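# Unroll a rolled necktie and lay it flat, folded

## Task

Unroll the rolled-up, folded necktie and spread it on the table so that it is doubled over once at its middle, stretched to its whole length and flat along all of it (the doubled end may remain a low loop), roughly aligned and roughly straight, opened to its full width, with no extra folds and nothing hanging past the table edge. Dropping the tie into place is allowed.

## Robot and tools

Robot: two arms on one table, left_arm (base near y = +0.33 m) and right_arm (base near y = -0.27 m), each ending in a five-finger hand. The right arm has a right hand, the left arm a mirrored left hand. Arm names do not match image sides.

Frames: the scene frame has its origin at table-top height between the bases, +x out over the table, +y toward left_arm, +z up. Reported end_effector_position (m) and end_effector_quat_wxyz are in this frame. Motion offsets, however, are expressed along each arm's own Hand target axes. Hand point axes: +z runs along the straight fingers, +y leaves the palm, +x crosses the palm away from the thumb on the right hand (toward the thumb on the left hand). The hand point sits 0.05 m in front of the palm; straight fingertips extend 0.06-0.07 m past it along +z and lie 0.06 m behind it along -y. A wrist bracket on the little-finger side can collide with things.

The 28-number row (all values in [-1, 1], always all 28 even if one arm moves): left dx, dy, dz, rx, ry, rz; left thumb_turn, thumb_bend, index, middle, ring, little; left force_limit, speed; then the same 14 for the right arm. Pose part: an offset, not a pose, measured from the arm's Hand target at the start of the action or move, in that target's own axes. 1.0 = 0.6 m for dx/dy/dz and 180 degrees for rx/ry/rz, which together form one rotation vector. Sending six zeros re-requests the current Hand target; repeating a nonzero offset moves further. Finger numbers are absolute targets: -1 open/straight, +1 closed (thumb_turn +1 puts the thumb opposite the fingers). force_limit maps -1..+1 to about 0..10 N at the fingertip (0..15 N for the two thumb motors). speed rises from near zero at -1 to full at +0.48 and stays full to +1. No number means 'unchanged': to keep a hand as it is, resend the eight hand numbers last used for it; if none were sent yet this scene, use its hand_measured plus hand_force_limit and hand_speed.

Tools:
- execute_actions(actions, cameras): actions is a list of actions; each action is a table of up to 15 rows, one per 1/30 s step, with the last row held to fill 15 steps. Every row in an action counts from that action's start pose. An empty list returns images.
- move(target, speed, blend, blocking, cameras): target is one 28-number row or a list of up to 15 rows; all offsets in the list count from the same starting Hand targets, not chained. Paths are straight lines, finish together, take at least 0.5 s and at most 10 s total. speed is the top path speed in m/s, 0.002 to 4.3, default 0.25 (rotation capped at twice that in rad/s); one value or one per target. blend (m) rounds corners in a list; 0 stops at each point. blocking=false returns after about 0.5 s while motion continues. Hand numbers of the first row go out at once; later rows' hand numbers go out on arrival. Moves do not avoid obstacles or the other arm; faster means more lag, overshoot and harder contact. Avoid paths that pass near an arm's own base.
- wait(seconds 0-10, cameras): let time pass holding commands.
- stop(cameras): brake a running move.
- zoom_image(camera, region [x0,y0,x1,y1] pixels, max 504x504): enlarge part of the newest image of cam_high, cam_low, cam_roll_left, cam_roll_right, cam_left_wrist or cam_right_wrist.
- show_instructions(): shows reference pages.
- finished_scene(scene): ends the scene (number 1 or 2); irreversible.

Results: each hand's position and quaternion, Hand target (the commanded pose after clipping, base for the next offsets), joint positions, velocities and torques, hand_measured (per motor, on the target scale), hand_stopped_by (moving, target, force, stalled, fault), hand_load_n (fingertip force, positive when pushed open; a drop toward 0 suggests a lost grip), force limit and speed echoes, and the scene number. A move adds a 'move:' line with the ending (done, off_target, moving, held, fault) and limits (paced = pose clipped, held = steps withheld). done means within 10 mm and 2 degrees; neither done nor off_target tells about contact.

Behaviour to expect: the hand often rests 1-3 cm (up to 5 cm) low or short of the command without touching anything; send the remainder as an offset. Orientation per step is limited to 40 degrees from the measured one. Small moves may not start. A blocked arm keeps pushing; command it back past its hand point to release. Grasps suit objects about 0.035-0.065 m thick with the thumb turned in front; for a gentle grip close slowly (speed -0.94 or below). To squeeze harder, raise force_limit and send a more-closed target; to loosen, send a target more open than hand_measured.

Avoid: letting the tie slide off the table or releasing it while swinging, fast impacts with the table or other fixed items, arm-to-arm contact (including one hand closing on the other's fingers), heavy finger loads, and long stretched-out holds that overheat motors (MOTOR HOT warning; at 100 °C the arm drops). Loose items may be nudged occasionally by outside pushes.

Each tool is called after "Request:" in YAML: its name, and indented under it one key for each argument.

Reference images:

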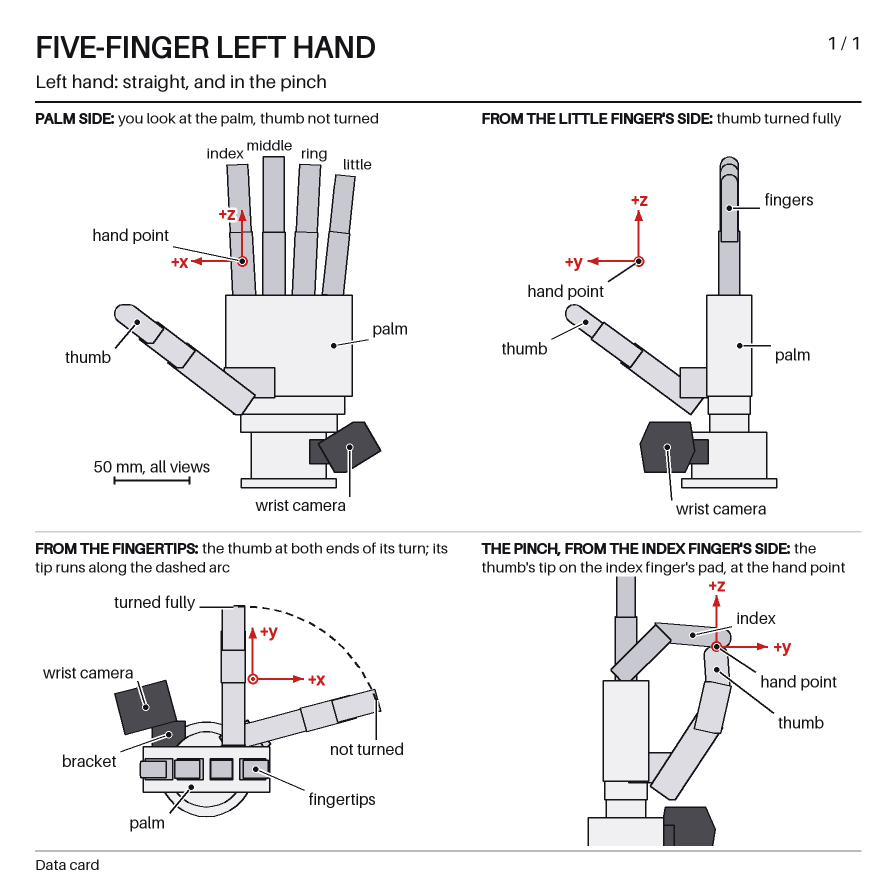

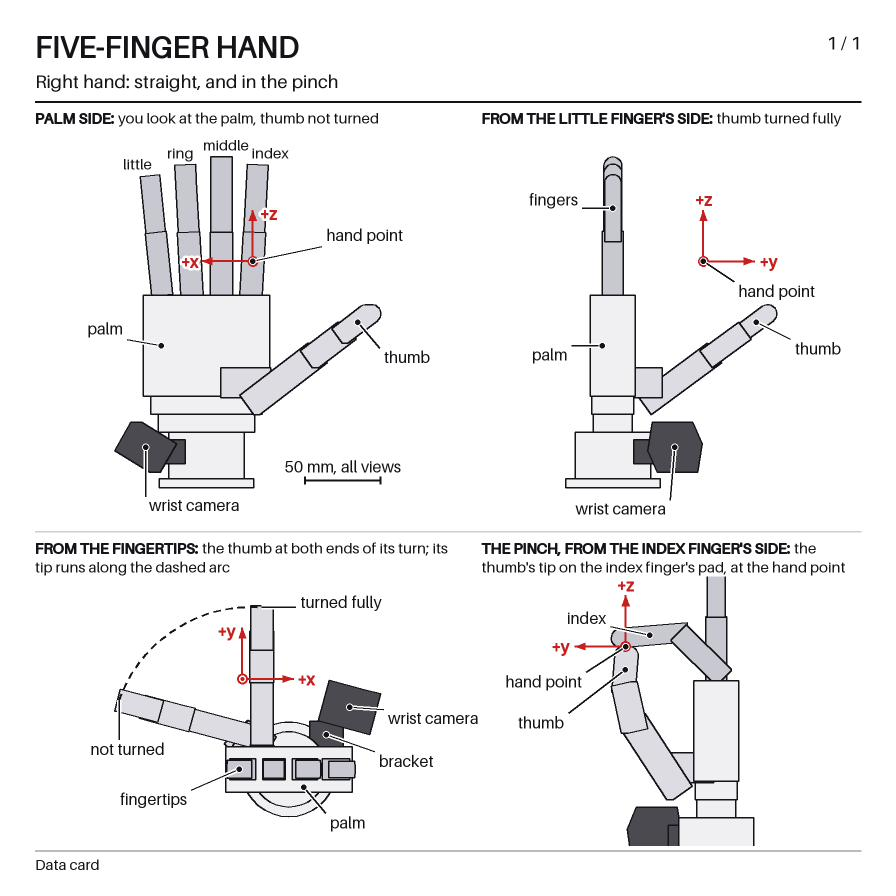

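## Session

Request:
execute_actions:
  actions: []

Scene clock: 0.00 s.
left_arm: end_effector_position=(+0.9631, +0.2341, +0.1870) hand_measured=(-1.000, -1.000, -1.000, -1.000, -1.000, -1.000) hand_load_n=(+0.0, +0.0, +0.0, -0.5, +0.0, +0.0) hand_stopped_by=(target, target, target, target, target, target) hand_force_limit=0.00 hand_speed=-0.80 end_effector_quat_wxyz=(-0.303, +0.674, -0.407, +0.537) | right_arm: end_effector_position=(+0.8589, -0.1475, +0.1508) hand_measured=(-1.000, -1.000, -1.000, -1.000, -1.000, -1.000) hand_load_n=(+0.0, +0.0, +0.0, +0.0, +0.0, +0.0) hand_stopped_by=(target, target, target, target, target, target) hand_force_limit=0.00 hand_speed=-0.80 end_effector_quat_wxyz=(-0.536, +0.684, -0.207, +0.451)
Joint positions: left_arm=[-0.053 2.301 2.072 -0.014 -0.019 -0.519] | right_arm=[0.043 2.162 1.594 0.544 -0.553 -0.418]
Joint velocities: within noise
Joint torques (N m): no reading
Motor temperatures (°C): left_arm=[27 35 26 23 24 24] | right_arm=[24 31 22 24 23 22]
Heat: left arm: hottest shoulder 35 °C; right arm: hottest shoulder 31 °C.
Hand target: left_arm +0.9680, +0.2338, +0.1865; -0.304, +0.672, -0.405, +0.540 | right_arm +0.8648, -0.1474, +0.1593; -0.538, +0.679, -0.201, +0.457
camera_calibration:
cam_left_wrist: T_world_to_cam=[[0.256032, 0.206756, 0.944298, -0.466476], [-0.481242, -0.819939, 0.310009, 0.59646], [0.838364, -0.533808, -0.110431, -0.547447], [0, 0, 0, 1]] pos_world=[0.865434, 0.293276, 0.195129]
cam_right_wrist: T_world_to_cam=[[0.363309, -0.50989, -0.779756, -0.266387], [-0.810102, 0.24048, -0.5347, 0.805201], [0.460154, 0.825943, -0.325694, -0.107024], [0, 0, 0, 1]] pos_world=[0.798323, -0.241068, 0.187967]

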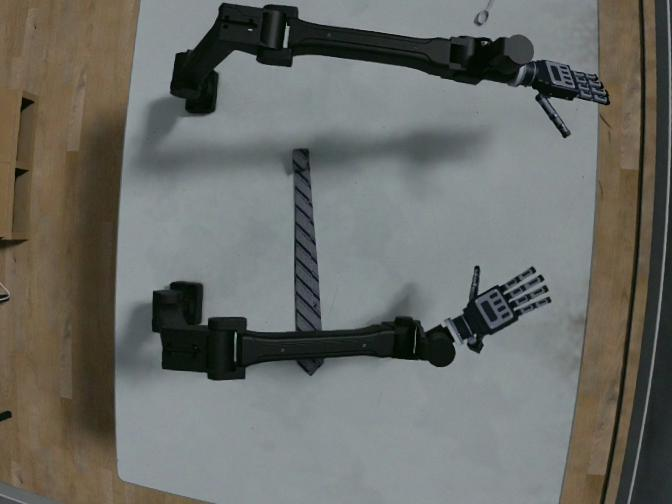

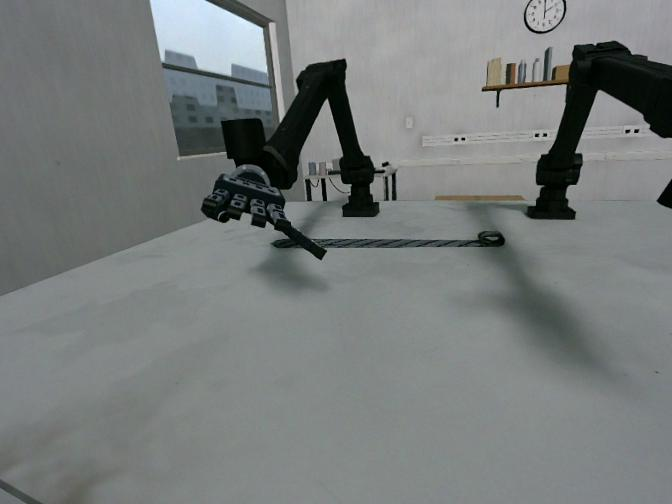

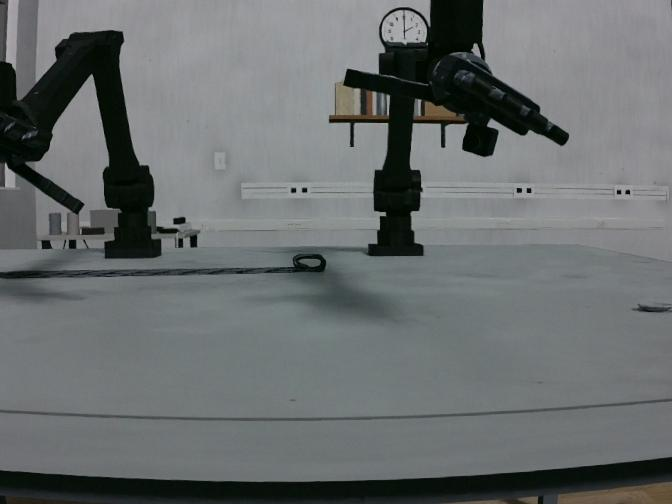

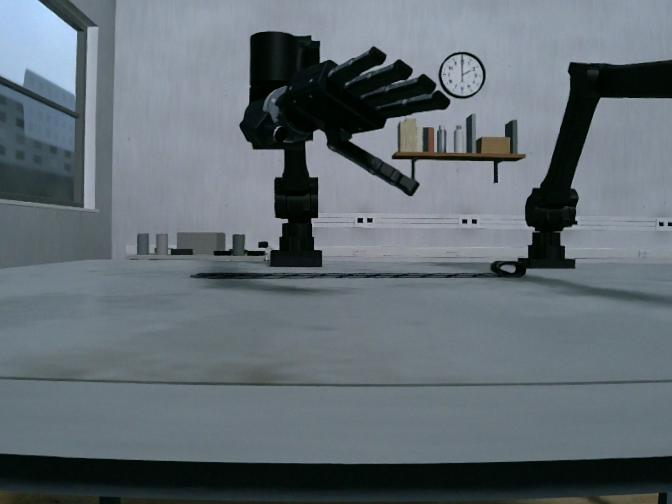

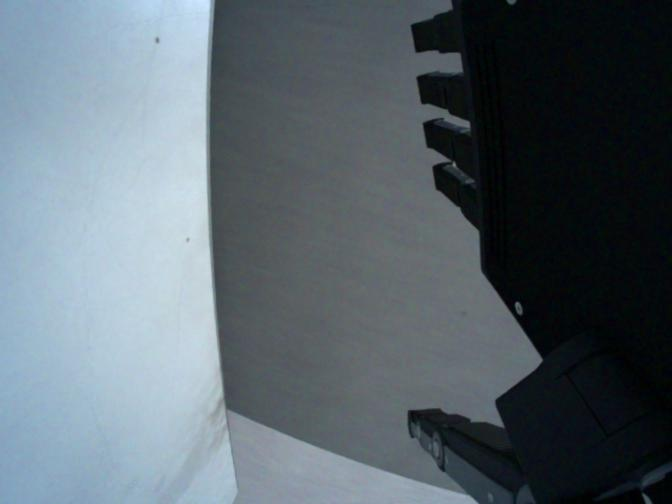

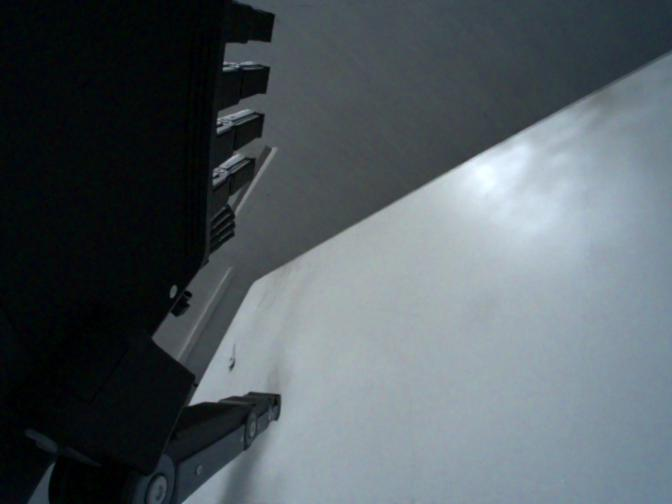

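Request:
move:
  target:
    - [0,0,0,0,0,0,-1,-1,-1,-1,-1,-1,0,-0.8,0.238,-0.075,-0.322,0,0,0,-1,-1,-1,-1,-1,-1,0,-0.8]
    - [0.275,0.4,-0.986,-0.218,-0.387,-0.29,-1,-1,-1,-1,-1,-1,0,-0.8,0.238,-0.075,-0.322,0,0,0,-1,-1,-1,-1,-1,-1,0,-0.8]
  speed: 0.3
  cameras: ["cam_high","cam_low","cam_roll_left","cam_left_wrist"]

Request:
zoom_image:
  camera: "cam_roll_left"
  region: [240, 220, 360, 300]

Scene clock: 26.83 s.
left_arm: end_effector_position=(+0.3655, -0.0114, +0.2031) hand_measured=(-1.000, -1.000, -1.000, -1.000, -1.000, -1.000) hand_load_n=(+0.0, +0.0, +0.0, +0.0, +0.0, +0.0) hand_stopped_by=(target, target, target, target, target, target) hand_force_limit=0.00 hand_speed=-0.80 end_effector_quat_wxyz=(+0.027, +0.996, -0.080, -0.011) | right_arm: end_effector_position=(+0.7654, -0.3515, +0.2623) hand_measured=(-1.000, -1.000, -1.000, -1.000, -1.000, -1.000) hand_load_n=(+0.0, -0.5, +0.0, +0.0, +0.0, +0.0) hand_stopped_by=(target, target, target, target, target, target) hand_force_limit=0.00 hand_speed=-0.80 end_effector_quat_wxyz=(-0.536, +0.676, -0.201, +0.463)
Joint positions: left_arm=[-0.687 1.466 1.327 -1.419 0.057 -2.093] | right_arm=[-0.287 1.872 1.424 0.456 -0.875 -0.418]
Joint torques (N m): left_arm=[-0.62 -12.4 6.56 -0.4 0.11 -0.03] | right_arm=[1.55 -16.15 7.43 1.57 -0.11 -0.09]
Motor temperatures (°C): left_arm=[26 38 31 23 24 24] | right_arm=[24 33 24 24 22 22]
Heat: left arm: hottest shoulder 38 °C; right arm: hottest shoulder 33 °C.
Hand target: left_arm +0.3555, -0.0102, +0.1995; -0.001, +1.000, -0.001, +0.000 | right_arm +0.7647, -0.3467, +0.2588; -0.538, +0.679, -0.201, +0.457
Off the commanded pose: left_arm 0.011 m, 10 deg | right_arm 0.006 m, 1 deg.
joint sent to its limit (left arm) — joint 6 (wrist roll), lower limit. The joint targets are off in orientation, not in position.
move: off_target (left_arm)
camera_calibration:
cam_left_wrist: T_world_to_cam=[[0.441234, 0.894283, -0.0746399, -0.130779], [0.784478, -0.34399, 0.516008, -0.396314], [0.435782, -0.286234, -0.853325, 0.125087], [0, 0, 0, 1]] pos_world=[0.314094, 0.0164294, 0.30148]
Images, in order (width x height): cam_high 672x504, cam_low 672x504, cam_roll_left 672x504, cam_left_wrist 672x504.

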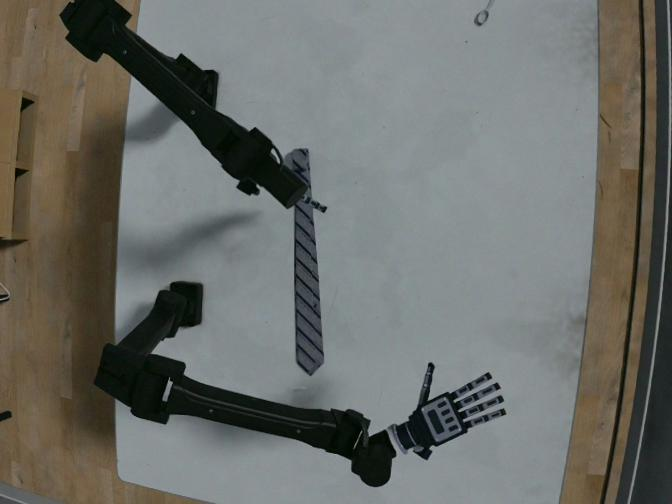

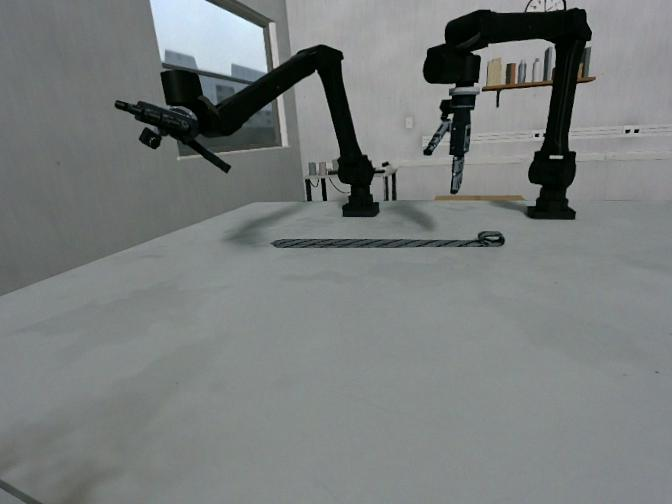

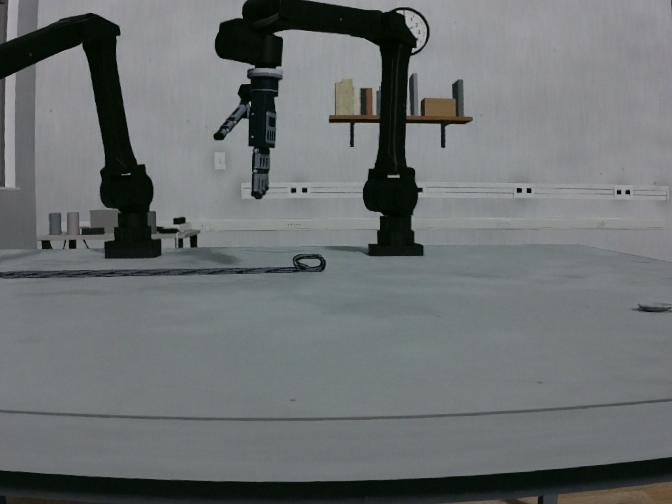

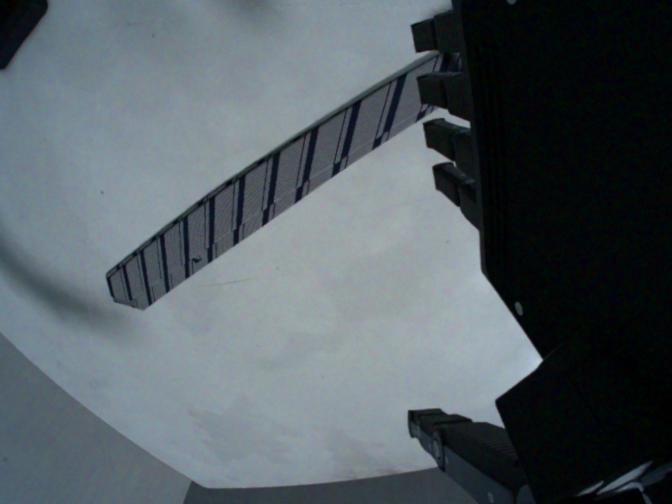

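Scaled by 4.200 from the camera's 672x504 image, which has a finer 960x720 frame.

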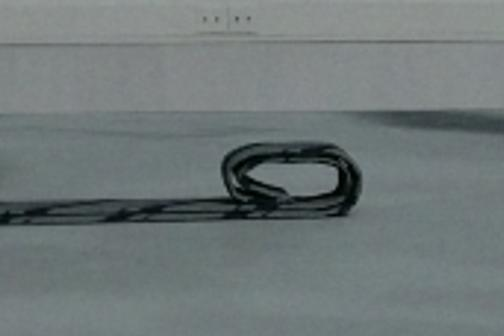

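Request:
move:
  target: [-0.01,0,0.188,0,0,0,-1,-1,-1,-1,-1,-1,0,-0.8,0,0,0,0,0,0,-1,-1,-1,-1,-1,-1,0,-0.8]
  speed: 0.15
  cameras: ["cam_roll_left"]

Request:
zoom_image:
  camera: "cam_roll_left"
  region: [220, 200, 360, 300]

Scene clock: 32.77 s.
left_arm: end_effector_position=(+0.3568, -0.0058, +0.0993) hand_measured=(-1.000, -1.000, -1.000, -1.000, -1.000, -1.000) hand_load_n=(+0.0, +0.0, +0.0, +0.0, +0.0, +0.0) hand_stopped_by=(target, target, target, target, target, target) hand_force_limit=0.00 hand_speed=-0.80 end_effector_quat_wxyz=(+0.029, +0.996, -0.080, -0.012) | right_arm: end_effector_position=(+0.7654, -0.3515, +0.2623) hand_measured=(-1.000, -1.000, -1.000, -1.000, -1.000, -1.000) hand_load_n=(+0.0, +0.0, +0.0, -0.5, +0.0, +0.0) hand_stopped_by=(target, target, target, target, target, target) hand_force_limit=0.00 hand_speed=-0.80 end_effector_quat_wxyz=(-0.536, +0.676, -0.201, +0.463)
Joint positions: left_arm=[-0.688 1.515 1.096 -1.138 0.061 -2.094] | right_arm=[-0.287 1.872 1.424 0.456 -0.875 -0.418]
Joint torques (N m): left_arm=[-1.03 -10.23 6.32 0.5 0.11 -0.04] | right_arm=[1.61 -16.26 7.46 1.59 -0.1 -0.1]
Heat: left arm: hottest shoulder 38 °C; right arm: hottest shoulder 33 °C.
Hand target: left_arm +0.3495, -0.0099, +0.0867; -0.001, +1.000, -0.001, +0.000 | right_arm +0.7647, -0.3467, +0.2588; -0.538, +0.679, -0.201, +0.457
Off the commanded pose: left_arm 0.015 m, 10 deg | right_arm 0.006 m, 1 deg.
joint sent to its limit (left arm) — joint 6 (wrist roll), lower limit. The joint targets are off in orientation, not in position.
move: off_target (left_arm)
Images, in order (width x height): cam_roll_left 672x504.

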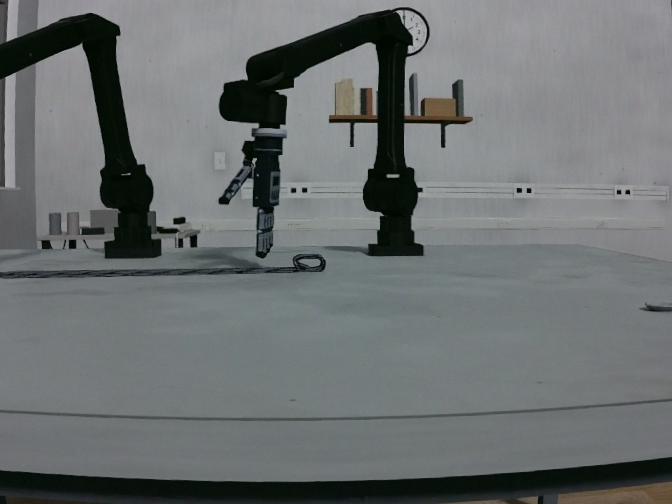

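Scaled by 3.600 from the camera's 672x504 image, which has a finer 960x720 frame.

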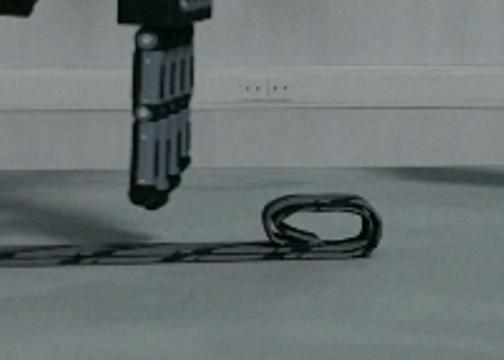

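Request:
move:
  target:
    - [0,0,0.02,0,0,0,-1,-1,-1,-1,-1,-1,0,-0.8,0,0,0,0,0,0,-1,-1,-1,-1,-1,-1,0,-0.8]
    - [-0.01,-0.25,0.014,0,0,0,-1,-1,-1,-1,-1,-1,0,-0.8,0,0,0,0,0,0,-1,-1,-1,-1,-1,-1,0,-0.8]
  speed: 0.12
  cameras: ["cam_roll_left","cam_high","cam_low"]

Request:
zoom_image:
  camera: "cam_roll_left"
  region: [260, 200, 400, 300]

Request:
zoom_image:
  camera: "cam_low"
  region: [440, 180, 580, 280]

Scene clock: 39.80 s.
left_arm: end_effector_position=(+0.3489, +0.1341, +0.0812) hand_measured=(-1.000, -1.000, -1.000, -1.000, -1.000, -1.000) hand_load_n=(+0.0, +0.0, +0.0, +0.0, +0.0, +0.0) hand_stopped_by=(target, target, target, target, target, target) hand_force_limit=0.00 hand_speed=-0.80 end_effector_quat_wxyz=(+0.001, +1.000, +0.001, +0.004) | right_arm: end_effector_position=(+0.7654, -0.3515, +0.2623) hand_measured=(-1.000, -1.000, -1.000, -1.000, -1.000, -1.000) hand_load_n=(+0.0, +0.0, +0.0, +0.0, +0.0, +0.0) hand_stopped_by=(target, target, target, target, target, target) hand_force_limit=0.00 hand_speed=-0.80 end_effector_quat_wxyz=(-0.536, +0.676, -0.201, +0.463)
Joint positions: left_arm=[-0.438 1.306 0.84 -1.096 -0.001 -2.006] | right_arm=[-0.287 1.872 1.424 0.456 -0.875 -0.418]
Joint torques (N m): left_arm=[1.03 -8.7 5.87 -0.12 -0.03 0.21] | right_arm=[1.55 -16.09 7.46 1.57 -0.1 -0.09]
Heat: left arm: hottest shoulder 37 °C; right arm: hottest shoulder 33 °C.
Hand target: left_arm +0.3437, +0.1402, +0.0784; -0.001, +1.000, -0.001, +0.000 | right_arm +0.7647, -0.3467, +0.2588; -0.538, +0.679, -0.201, +0.457
Off the commanded pose: left_arm 0.008 m, 1 deg | right_arm 0.006 m, 1 deg.
move: done
Images, in order (width x height): cam_high 672x504, cam_low 672x504, cam_roll_left 672x504.

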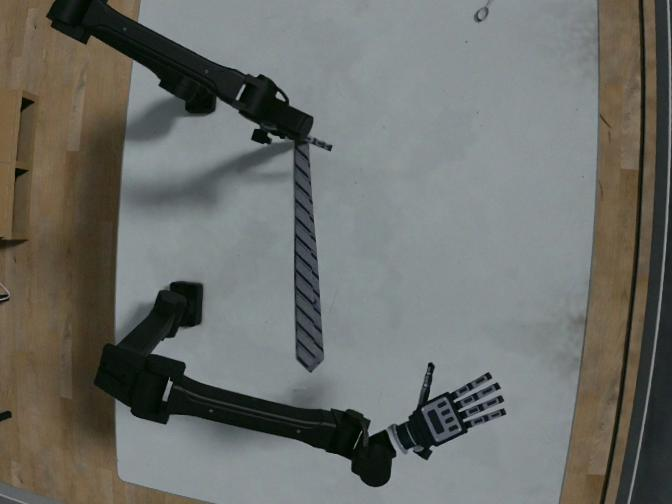

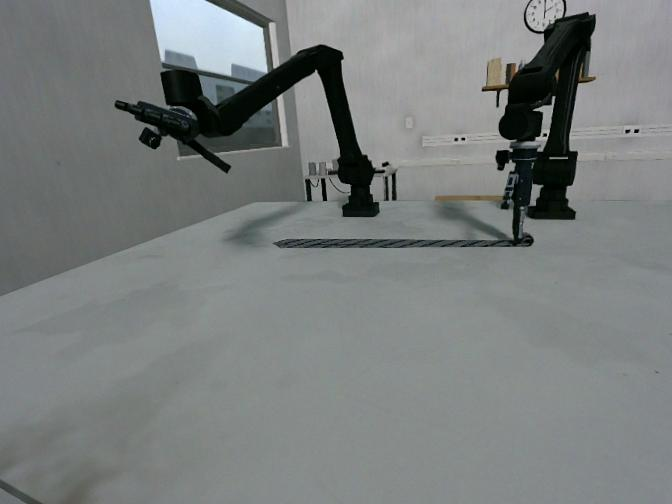

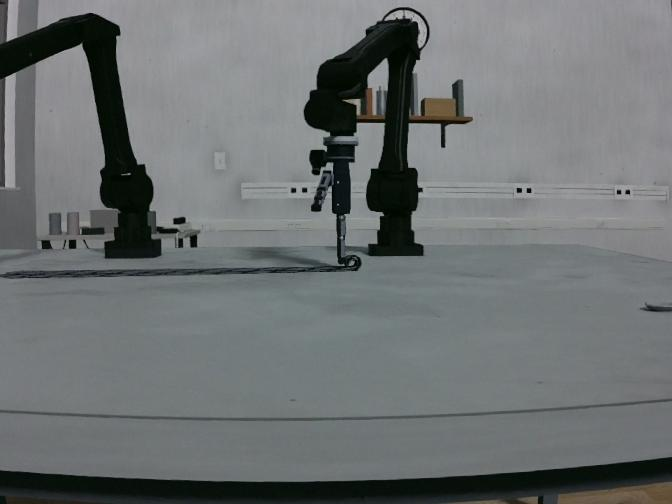

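Scaled by 3.600 from the camera's 672x504 image, which has a finer 960x720 frame.

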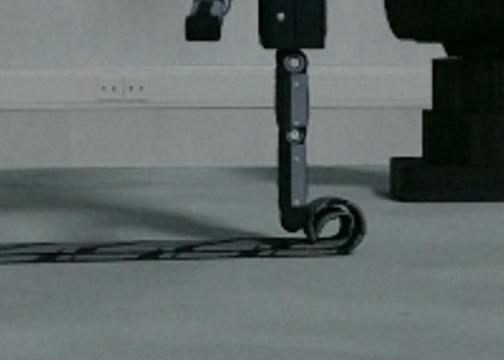

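Scaled by 3.600 from the camera's 672x504 image, which has a finer 960x720 frame.

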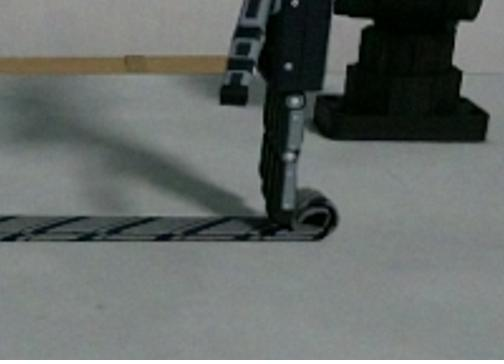

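Request:
move:
  target: [0,-0.3,0.008,0,0,0,-1,-1,-1,-1,-1,-1,0,-0.8,0,0,0,0,0,0,-1,-1,-1,-1,-1,-1,0,-0.8]
  speed: 0.12
  cameras: ["cam_roll_left","cam_high","cam_low"]

Request:
zoom_image:
  camera: "cam_roll_left"
  region: [320, 200, 460, 300]

Request:
zoom_image:
  camera: "cam_low"
  region: [500, 180, 640, 280]

Request:
zoom_image:
  camera: "cam_high"
  region: [240, 70, 370, 380]

Scene clock: 46.10 s.
left_arm: end_effector_position=(+0.3490, +0.3181, +0.0779) hand_measured=(-1.000, -1.000, -1.000, -1.000, -1.000, -1.000) hand_load_n=(+0.0, +0.0, +0.0, +0.0, +0.0, +0.0) hand_stopped_by=(target, target, target, target, target, target) hand_force_limit=0.00 hand_speed=-0.80 end_effector_quat_wxyz=(-0.002, +1.000, +0.001, +0.005) | right_arm: end_effector_position=(+0.7654, -0.3515, +0.2623) hand_measured=(-1.000, -1.000, -1.000, -1.000, -1.000, -1.000) hand_load_n=(+0.0, +0.0, -0.5, -0.5, +0.0, +0.0) hand_stopped_by=(target, target, target, target, target, target) hand_force_limit=0.00 hand_speed=-0.80 end_effector_quat_wxyz=(-0.536, +0.676, -0.201, +0.463)
Joint positions: left_arm=[0.142 1.232 0.767 -1.096 -0.002 -1.426] | right_arm=[-0.287 1.872 1.424 0.456 -0.875 -0.418]
Joint torques (N m): left_arm=[0.91 -6.77 6.22 0.06 0 0.23] | right_arm=[1.55 -16.09 7.47 1.57 -0.1 -0.09]
Heat: left arm: hottest shoulder 37 °C; right arm: hottest shoulder 33 °C.
Hand target: left_arm +0.3440, +0.3201, +0.0740; -0.001, +1.000, -0.001, +0.000 | right_arm +0.7647, -0.3467, +0.2588; -0.538, +0.679, -0.201, +0.457
Off the commanded pose: left_arm 0.007 m, 1 deg | right_arm 0.006 m, 1 deg.
move: done
Images, in order (width x height): cam_high 672x504, cam_low 672x504, cam_roll_left 672x504.

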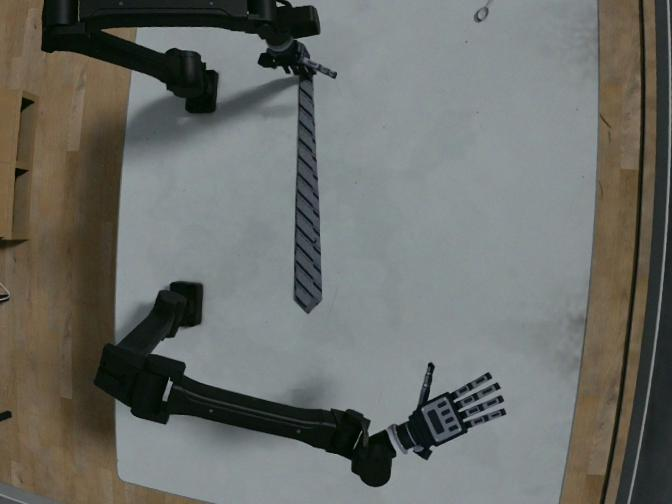

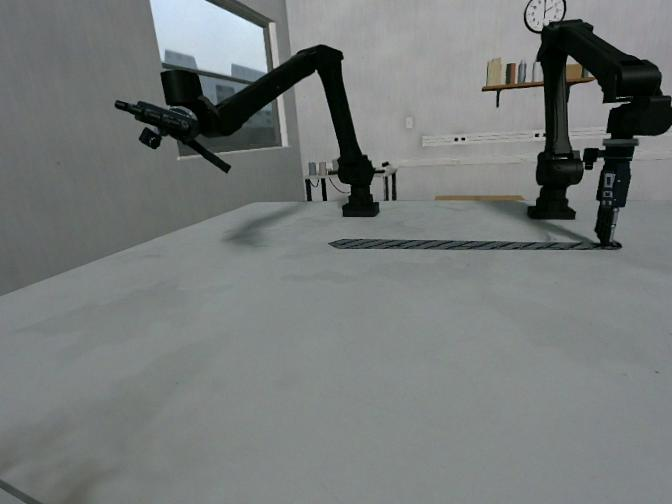

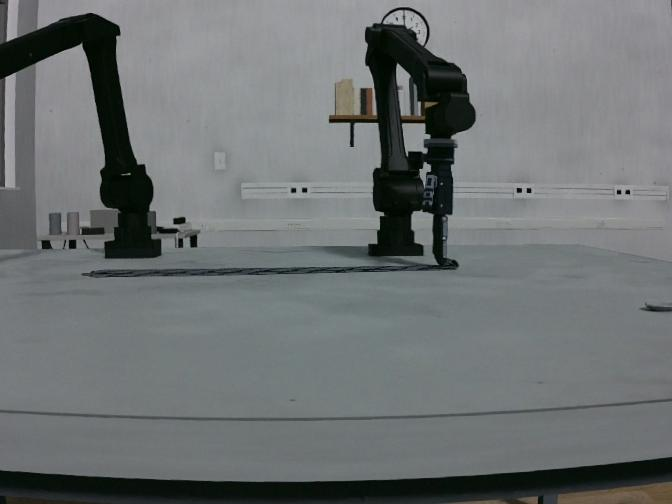

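Scaled by 3.600 from the camera's 672x504 image, which has a finer 960x720 frame.

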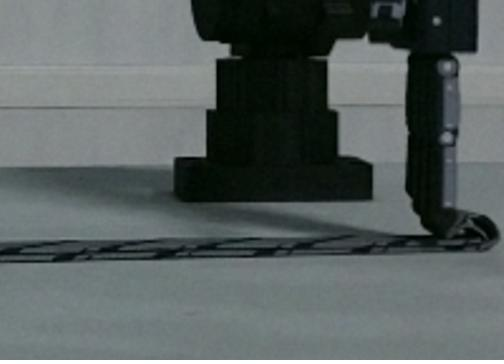

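Scaled by 3.600 from the camera's 672x504 image, which has a finer 960x720 frame.

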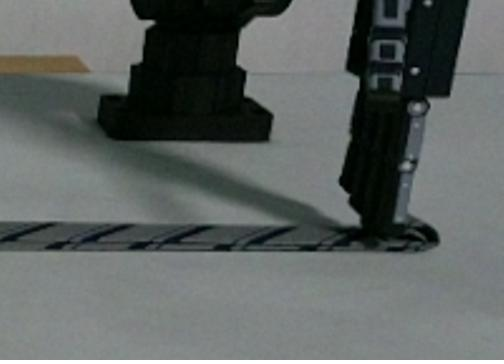

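Scaled by 1.626 from the camera's 672x504 image, which has a finer 960x720 frame.

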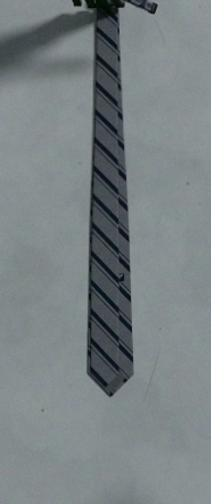

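Request:
move:
  target:
    - [0,0.04,0,0,0,0,-1,-1,-1,-1,-1,-1,0,-0.8,0,0,0,0,0,0,-1,-1,-1,-1,-1,-1,0,-0.8]
    - [0,0.06,-0.2,0,0,0,-1,-1,-1,-1,-1,-1,0,-0.8,0,0,0,0,0,0,-1,-1,-1,-1,-1,-1,0,-0.8]
  speed: 0.12
  cameras: ["cam_roll_left","cam_high","cam_low","cam_left_wrist"]

Request:
zoom_image:
  camera: "cam_roll_left"
  region: [390, 240, 470, 290]

Request:
zoom_image:
  camera: "cam_low"
  region: [540, 210, 640, 270]

Request:
zoom_image:
  camera: "cam_high"
  region: [270, 40, 350, 140]

Scene clock: 53.07 s.
left_arm: end_effector_position=(+0.3308, +0.2881, +0.1732) hand_measured=(-1.000, -1.000, -1.000, -1.000, -1.000, -1.000) hand_load_n=(+0.0, +0.0, +0.0, +0.0, +0.0, +0.0) hand_stopped_by=(target, target, target, target, target, target) hand_force_limit=0.00 hand_speed=-0.80 end_effector_quat_wxyz=(+0.000, +1.000, +0.001, -0.022) | right_arm: end_effector_position=(+0.7654, -0.3515, +0.2623) hand_measured=(-1.000, -1.000, -1.000, -1.000, -1.000, -1.000) hand_load_n=(+0.0, +0.0, +0.0, +0.0, +0.0, +0.0) hand_stopped_by=(target, target, target, target, target, target) hand_force_limit=0.00 hand_speed=-0.80 end_effector_quat_wxyz=(-0.536, +0.676, -0.201, +0.463)
Joint positions: left_arm=[0.047 1.122 0.949 -1.442 -0.001 -1.52] | right_arm=[-0.287 1.872 1.424 0.456 -0.875 -0.418]
Joint torques (N m): left_arm=[-1.03 -6.18 10.97 -0.53 0.02 -0.03] | right_arm=[1.55 -16.15 7.46 1.57 -0.1 -0.1]
Heat: left arm: hottest shoulder 37 °C; right arm: hottest shoulder 33 °C.
Hand target: left_arm +0.3439, +0.2839, +0.1940; -0.001, +1.000, -0.001, +0.000 | right_arm +0.7647, -0.3467, +0.2588; -0.538, +0.679, -0.201, +0.457
Off the commanded pose: left_arm 0.025 m, 3 deg | right_arm 0.006 m, 1 deg.
move: off_target (left_arm)
camera_calibration:
cam_left_wrist: T_world_to_cam=[[0.291691, 0.956052, -0.0296827, -0.361696], [0.842167, -0.241984, 0.481869, -0.293265], [0.453509, -0.165555, -0.87574, 0.16369], [0, 0, 0, 1]] pos_world=[0.278247, 0.301934, 0.273929]
Images, in order (width x height): cam_high 672x504, cam_low 672x504, cam_roll_left 672x504, cam_left_wrist 672x504.

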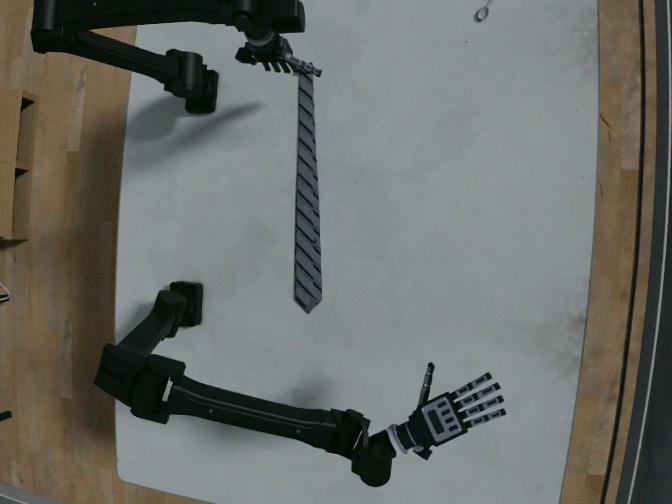

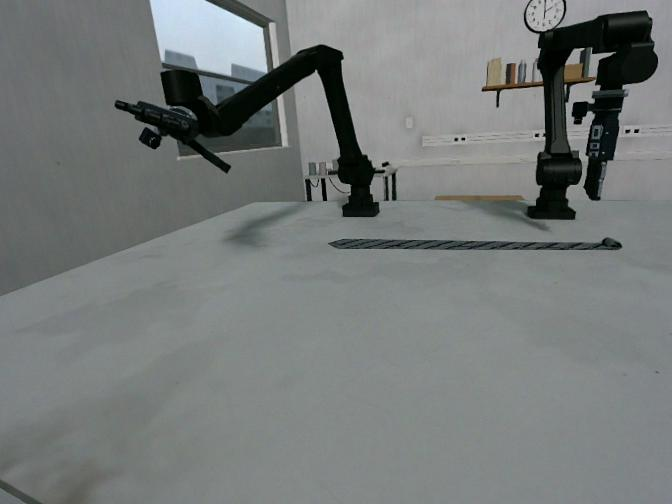

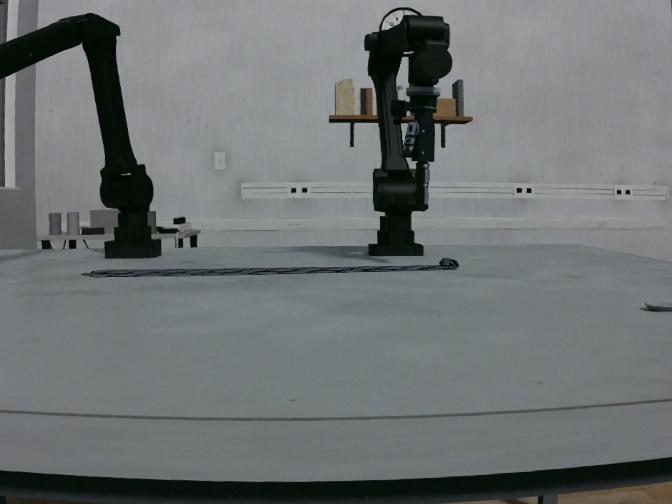

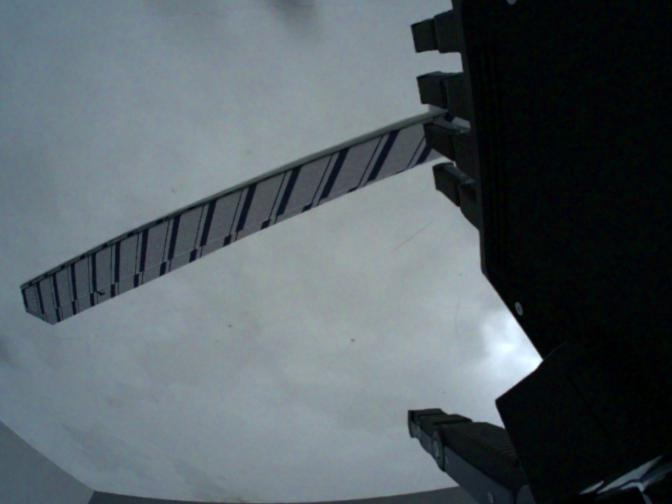

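Scaled by 6.300 from the camera's 672x504 image, which has a finer 960x720 frame.

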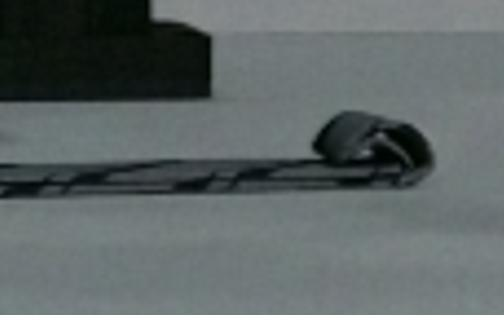

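Scaled by 5.040 from the camera's 672x504 image, which has a finer 960x720 frame.

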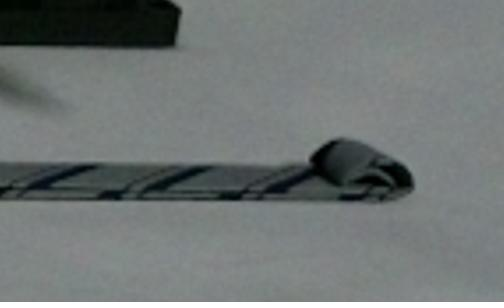

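Scaled by 5.040 from the camera's 672x504 image, which has a finer 960x720 frame.

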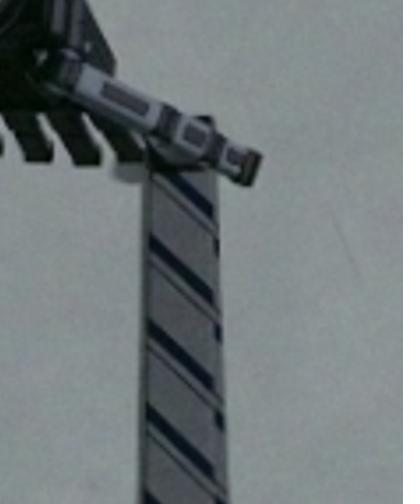

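Request:
move:
  target: [0,0.08,0,0,0,0,-1,-1,-1,-1,-1,-1,0,-0.8,-0.823,-0.2,-0.402,-0.385,-0.327,-0.144,-1,-1,-1,-1,-1,-1,0,-0.8]
  speed: 0.3
  cameras: ["cam_roll_left","cam_high","cam_roll_right"]

Request:
zoom_image:
  camera: "cam_high"
  region: [270, 40, 350, 140]

Scene clock: 70.40 s.
left_arm: end_effector_position=(+0.3295, +0.2425, +0.1728) hand_measured=(-1.000, -1.000, -1.000, -1.000, -1.000, -1.000) hand_load_n=(+0.0, +0.0, +0.0, +0.0, +0.0, +0.0) hand_stopped_by=(target, target, target, target, target, target) hand_force_limit=0.00 hand_speed=-0.80 end_effector_quat_wxyz=(-0.003, +1.000, +0.001, -0.022) | right_arm: end_effector_position=(+0.2817, -0.0637, +0.1605) hand_measured=(-1.000, -1.000, -1.000, -1.000, -1.000, -1.000) hand_load_n=(+0.0, -0.5, +0.0, +0.0, +0.0, +0.0) hand_stopped_by=(target, target, target, target, target, target) hand_force_limit=0.00 hand_speed=-0.80 end_effector_quat_wxyz=(+0.005, +1.000, +0.009, -0.008)
Joint positions: left_arm=[-0.114 1.122 0.949 -1.442 -0.001 -1.682] | right_arm=[0.756 1.442 1.151 -1.299 -0.003 -0.85]
Joint torques (N m): left_arm=[-0.97 -5.89 11.37 -0.5 0.01 -0.04] | right_arm=[0.56 -9.35 9.09 -0.16 0.2 0.05]
Heat: left arm: hottest shoulder 36 °C; right arm: hottest shoulder 34 °C.
Hand target: left_arm +0.3439, +0.2361, +0.1939; -0.001, +1.000, -0.001, +0.000 | right_arm +0.2892, -0.0600, +0.1697; +0.001, +1.000, +0.000, +0.000
Off the commanded pose: left_arm 0.026 m, 3 deg | right_arm 0.012 m, 1 deg.
move: off_target (left_arm, right_arm)
Images, in order (width x height): cam_high 672x504, cam_roll_left 672x504, cam_roll_right 672x504.

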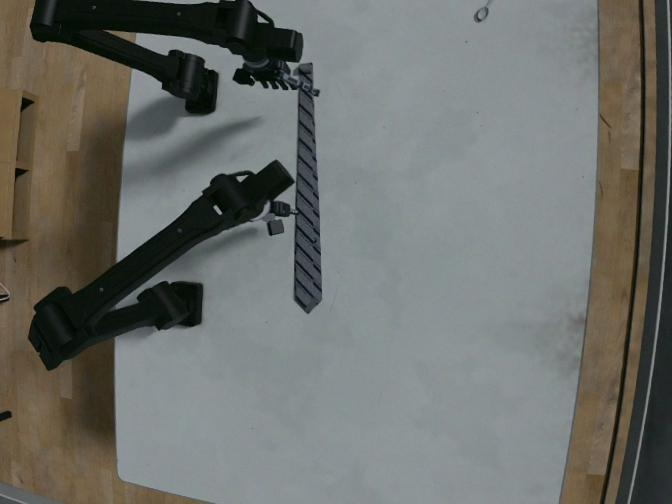

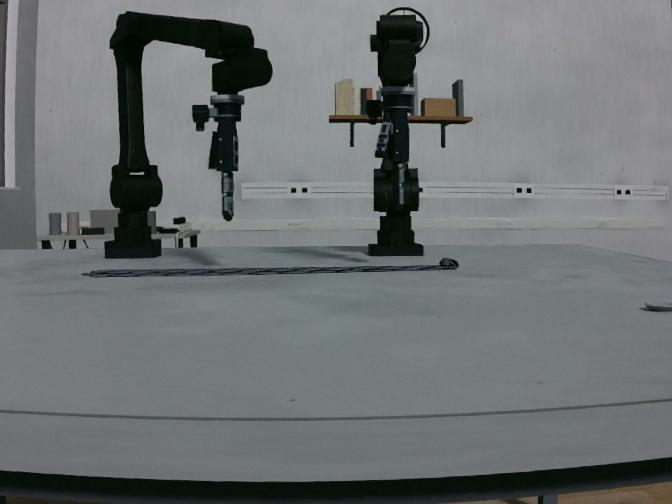

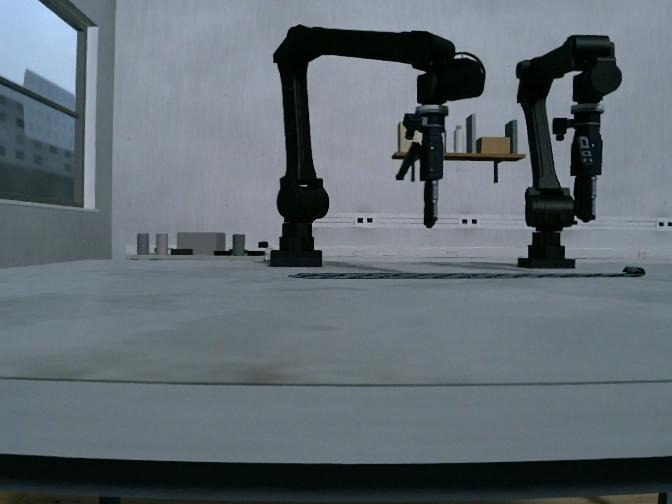

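Scaled by 5.040 from the camera's 672x504 image, which has a finer 960x720 frame.

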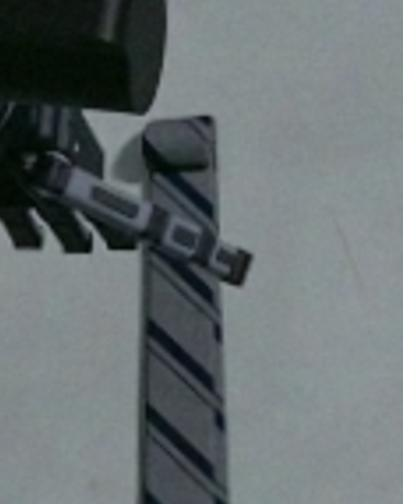

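Request:
move:
  target: [0.058,0,0.198,0,0,0,-1,-1,-1,-1,-1,-1,0,-0.8,0,0,0.163,0,0,0,-1,-1,-1,-1,-1,-1,0,-0.8]
  speed: 0.1
  cameras: ["cam_roll_left","cam_high","cam_low"]

Request:
zoom_image:
  camera: "cam_roll_left"
  region: [200, 180, 480, 300]

Request:
zoom_image:
  camera: "cam_low"
  region: [420, 160, 640, 280]

Scene clock: 80.13 s.
left_arm: end_effector_position=(+0.3829, +0.2366, +0.0860) hand_measured=(-1.000, -1.000, -1.000, -1.000, -1.000, -1.000) hand_load_n=(+0.0, +0.0, +0.0, +0.0, +0.0, +0.0) hand_stopped_by=(target, target, target, target, target, target) hand_force_limit=0.00 hand_speed=-0.80 end_effector_quat_wxyz=(+0.000, +1.000, +0.001, +0.010) | right_arm: end_effector_position=(+0.2863, -0.0595, +0.0753) hand_measured=(-1.000, -1.000, -1.000, -1.000, -1.000, -1.000) hand_load_n=(+0.0, +0.0, +0.0, +0.5, +0.0, +0.0) hand_stopped_by=(target, target, target, target, target, target) hand_force_limit=0.00 hand_speed=-0.80 end_effector_quat_wxyz=(+0.000, +1.000, +0.008, -0.002)
Joint positions: left_arm=[-0.114 1.306 0.852 -1.098 -0.001 -1.682] | right_arm=[0.756 1.537 1.016 -1.053 -0.003 -0.85]
Joint torques (N m): left_arm=[-0.03 -6.77 6.05 0.5 -0.02 0.09] | right_arm=[0.5 -9.23 6.16 0.84 0.19 0.03]
Heat: left arm: hottest shoulder 35 °C; right arm: hottest shoulder 34 °C.
Hand target: left_arm +0.3786, +0.2362, +0.0750; -0.001, +1.000, -0.001, +0.000 | right_arm +0.2890, -0.0601, +0.0718; +0.001, +1.000, +0.000, +0.000
Off the commanded pose: left_arm 0.012 m, 1 deg | right_arm 0.004 m, 1 deg.
move: off_target (left_arm)
Images, in order (width x height): cam_high 672x504, cam_low 672x504, cam_roll_left 672x504.

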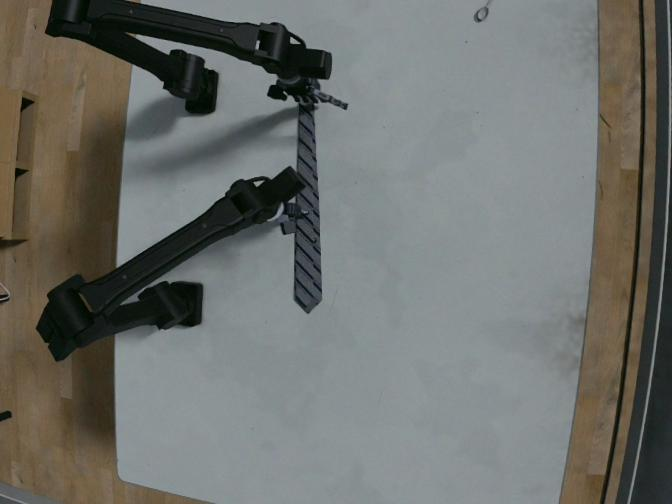

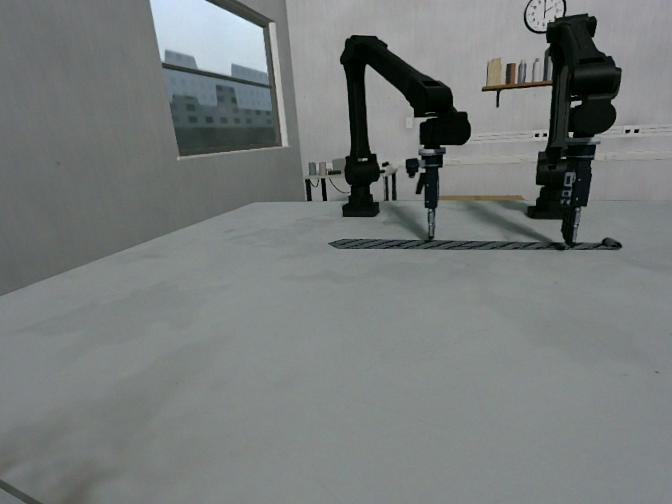

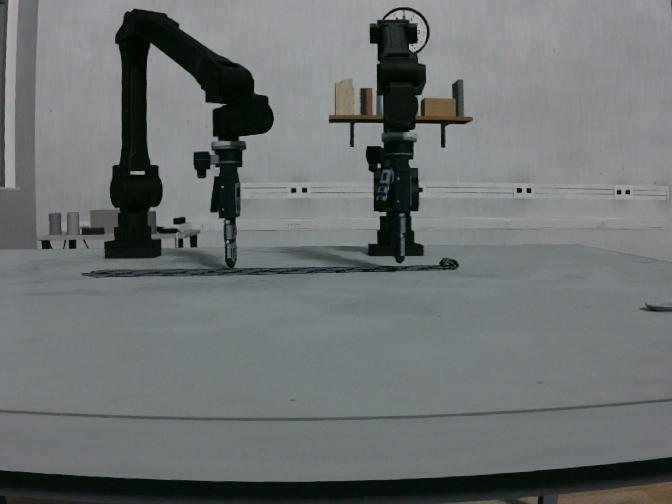

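Scaled by 1.800 from the camera's 672x504 image, which has a finer 960x720 frame.

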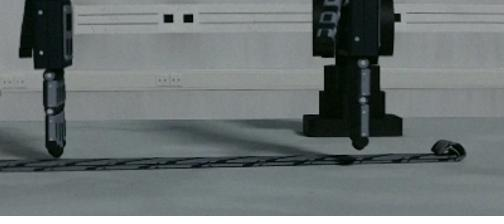

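Scaled by 2.291 from the camera's 672x504 image, which has a finer 960x720 frame.

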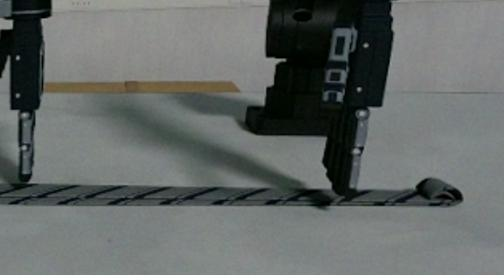

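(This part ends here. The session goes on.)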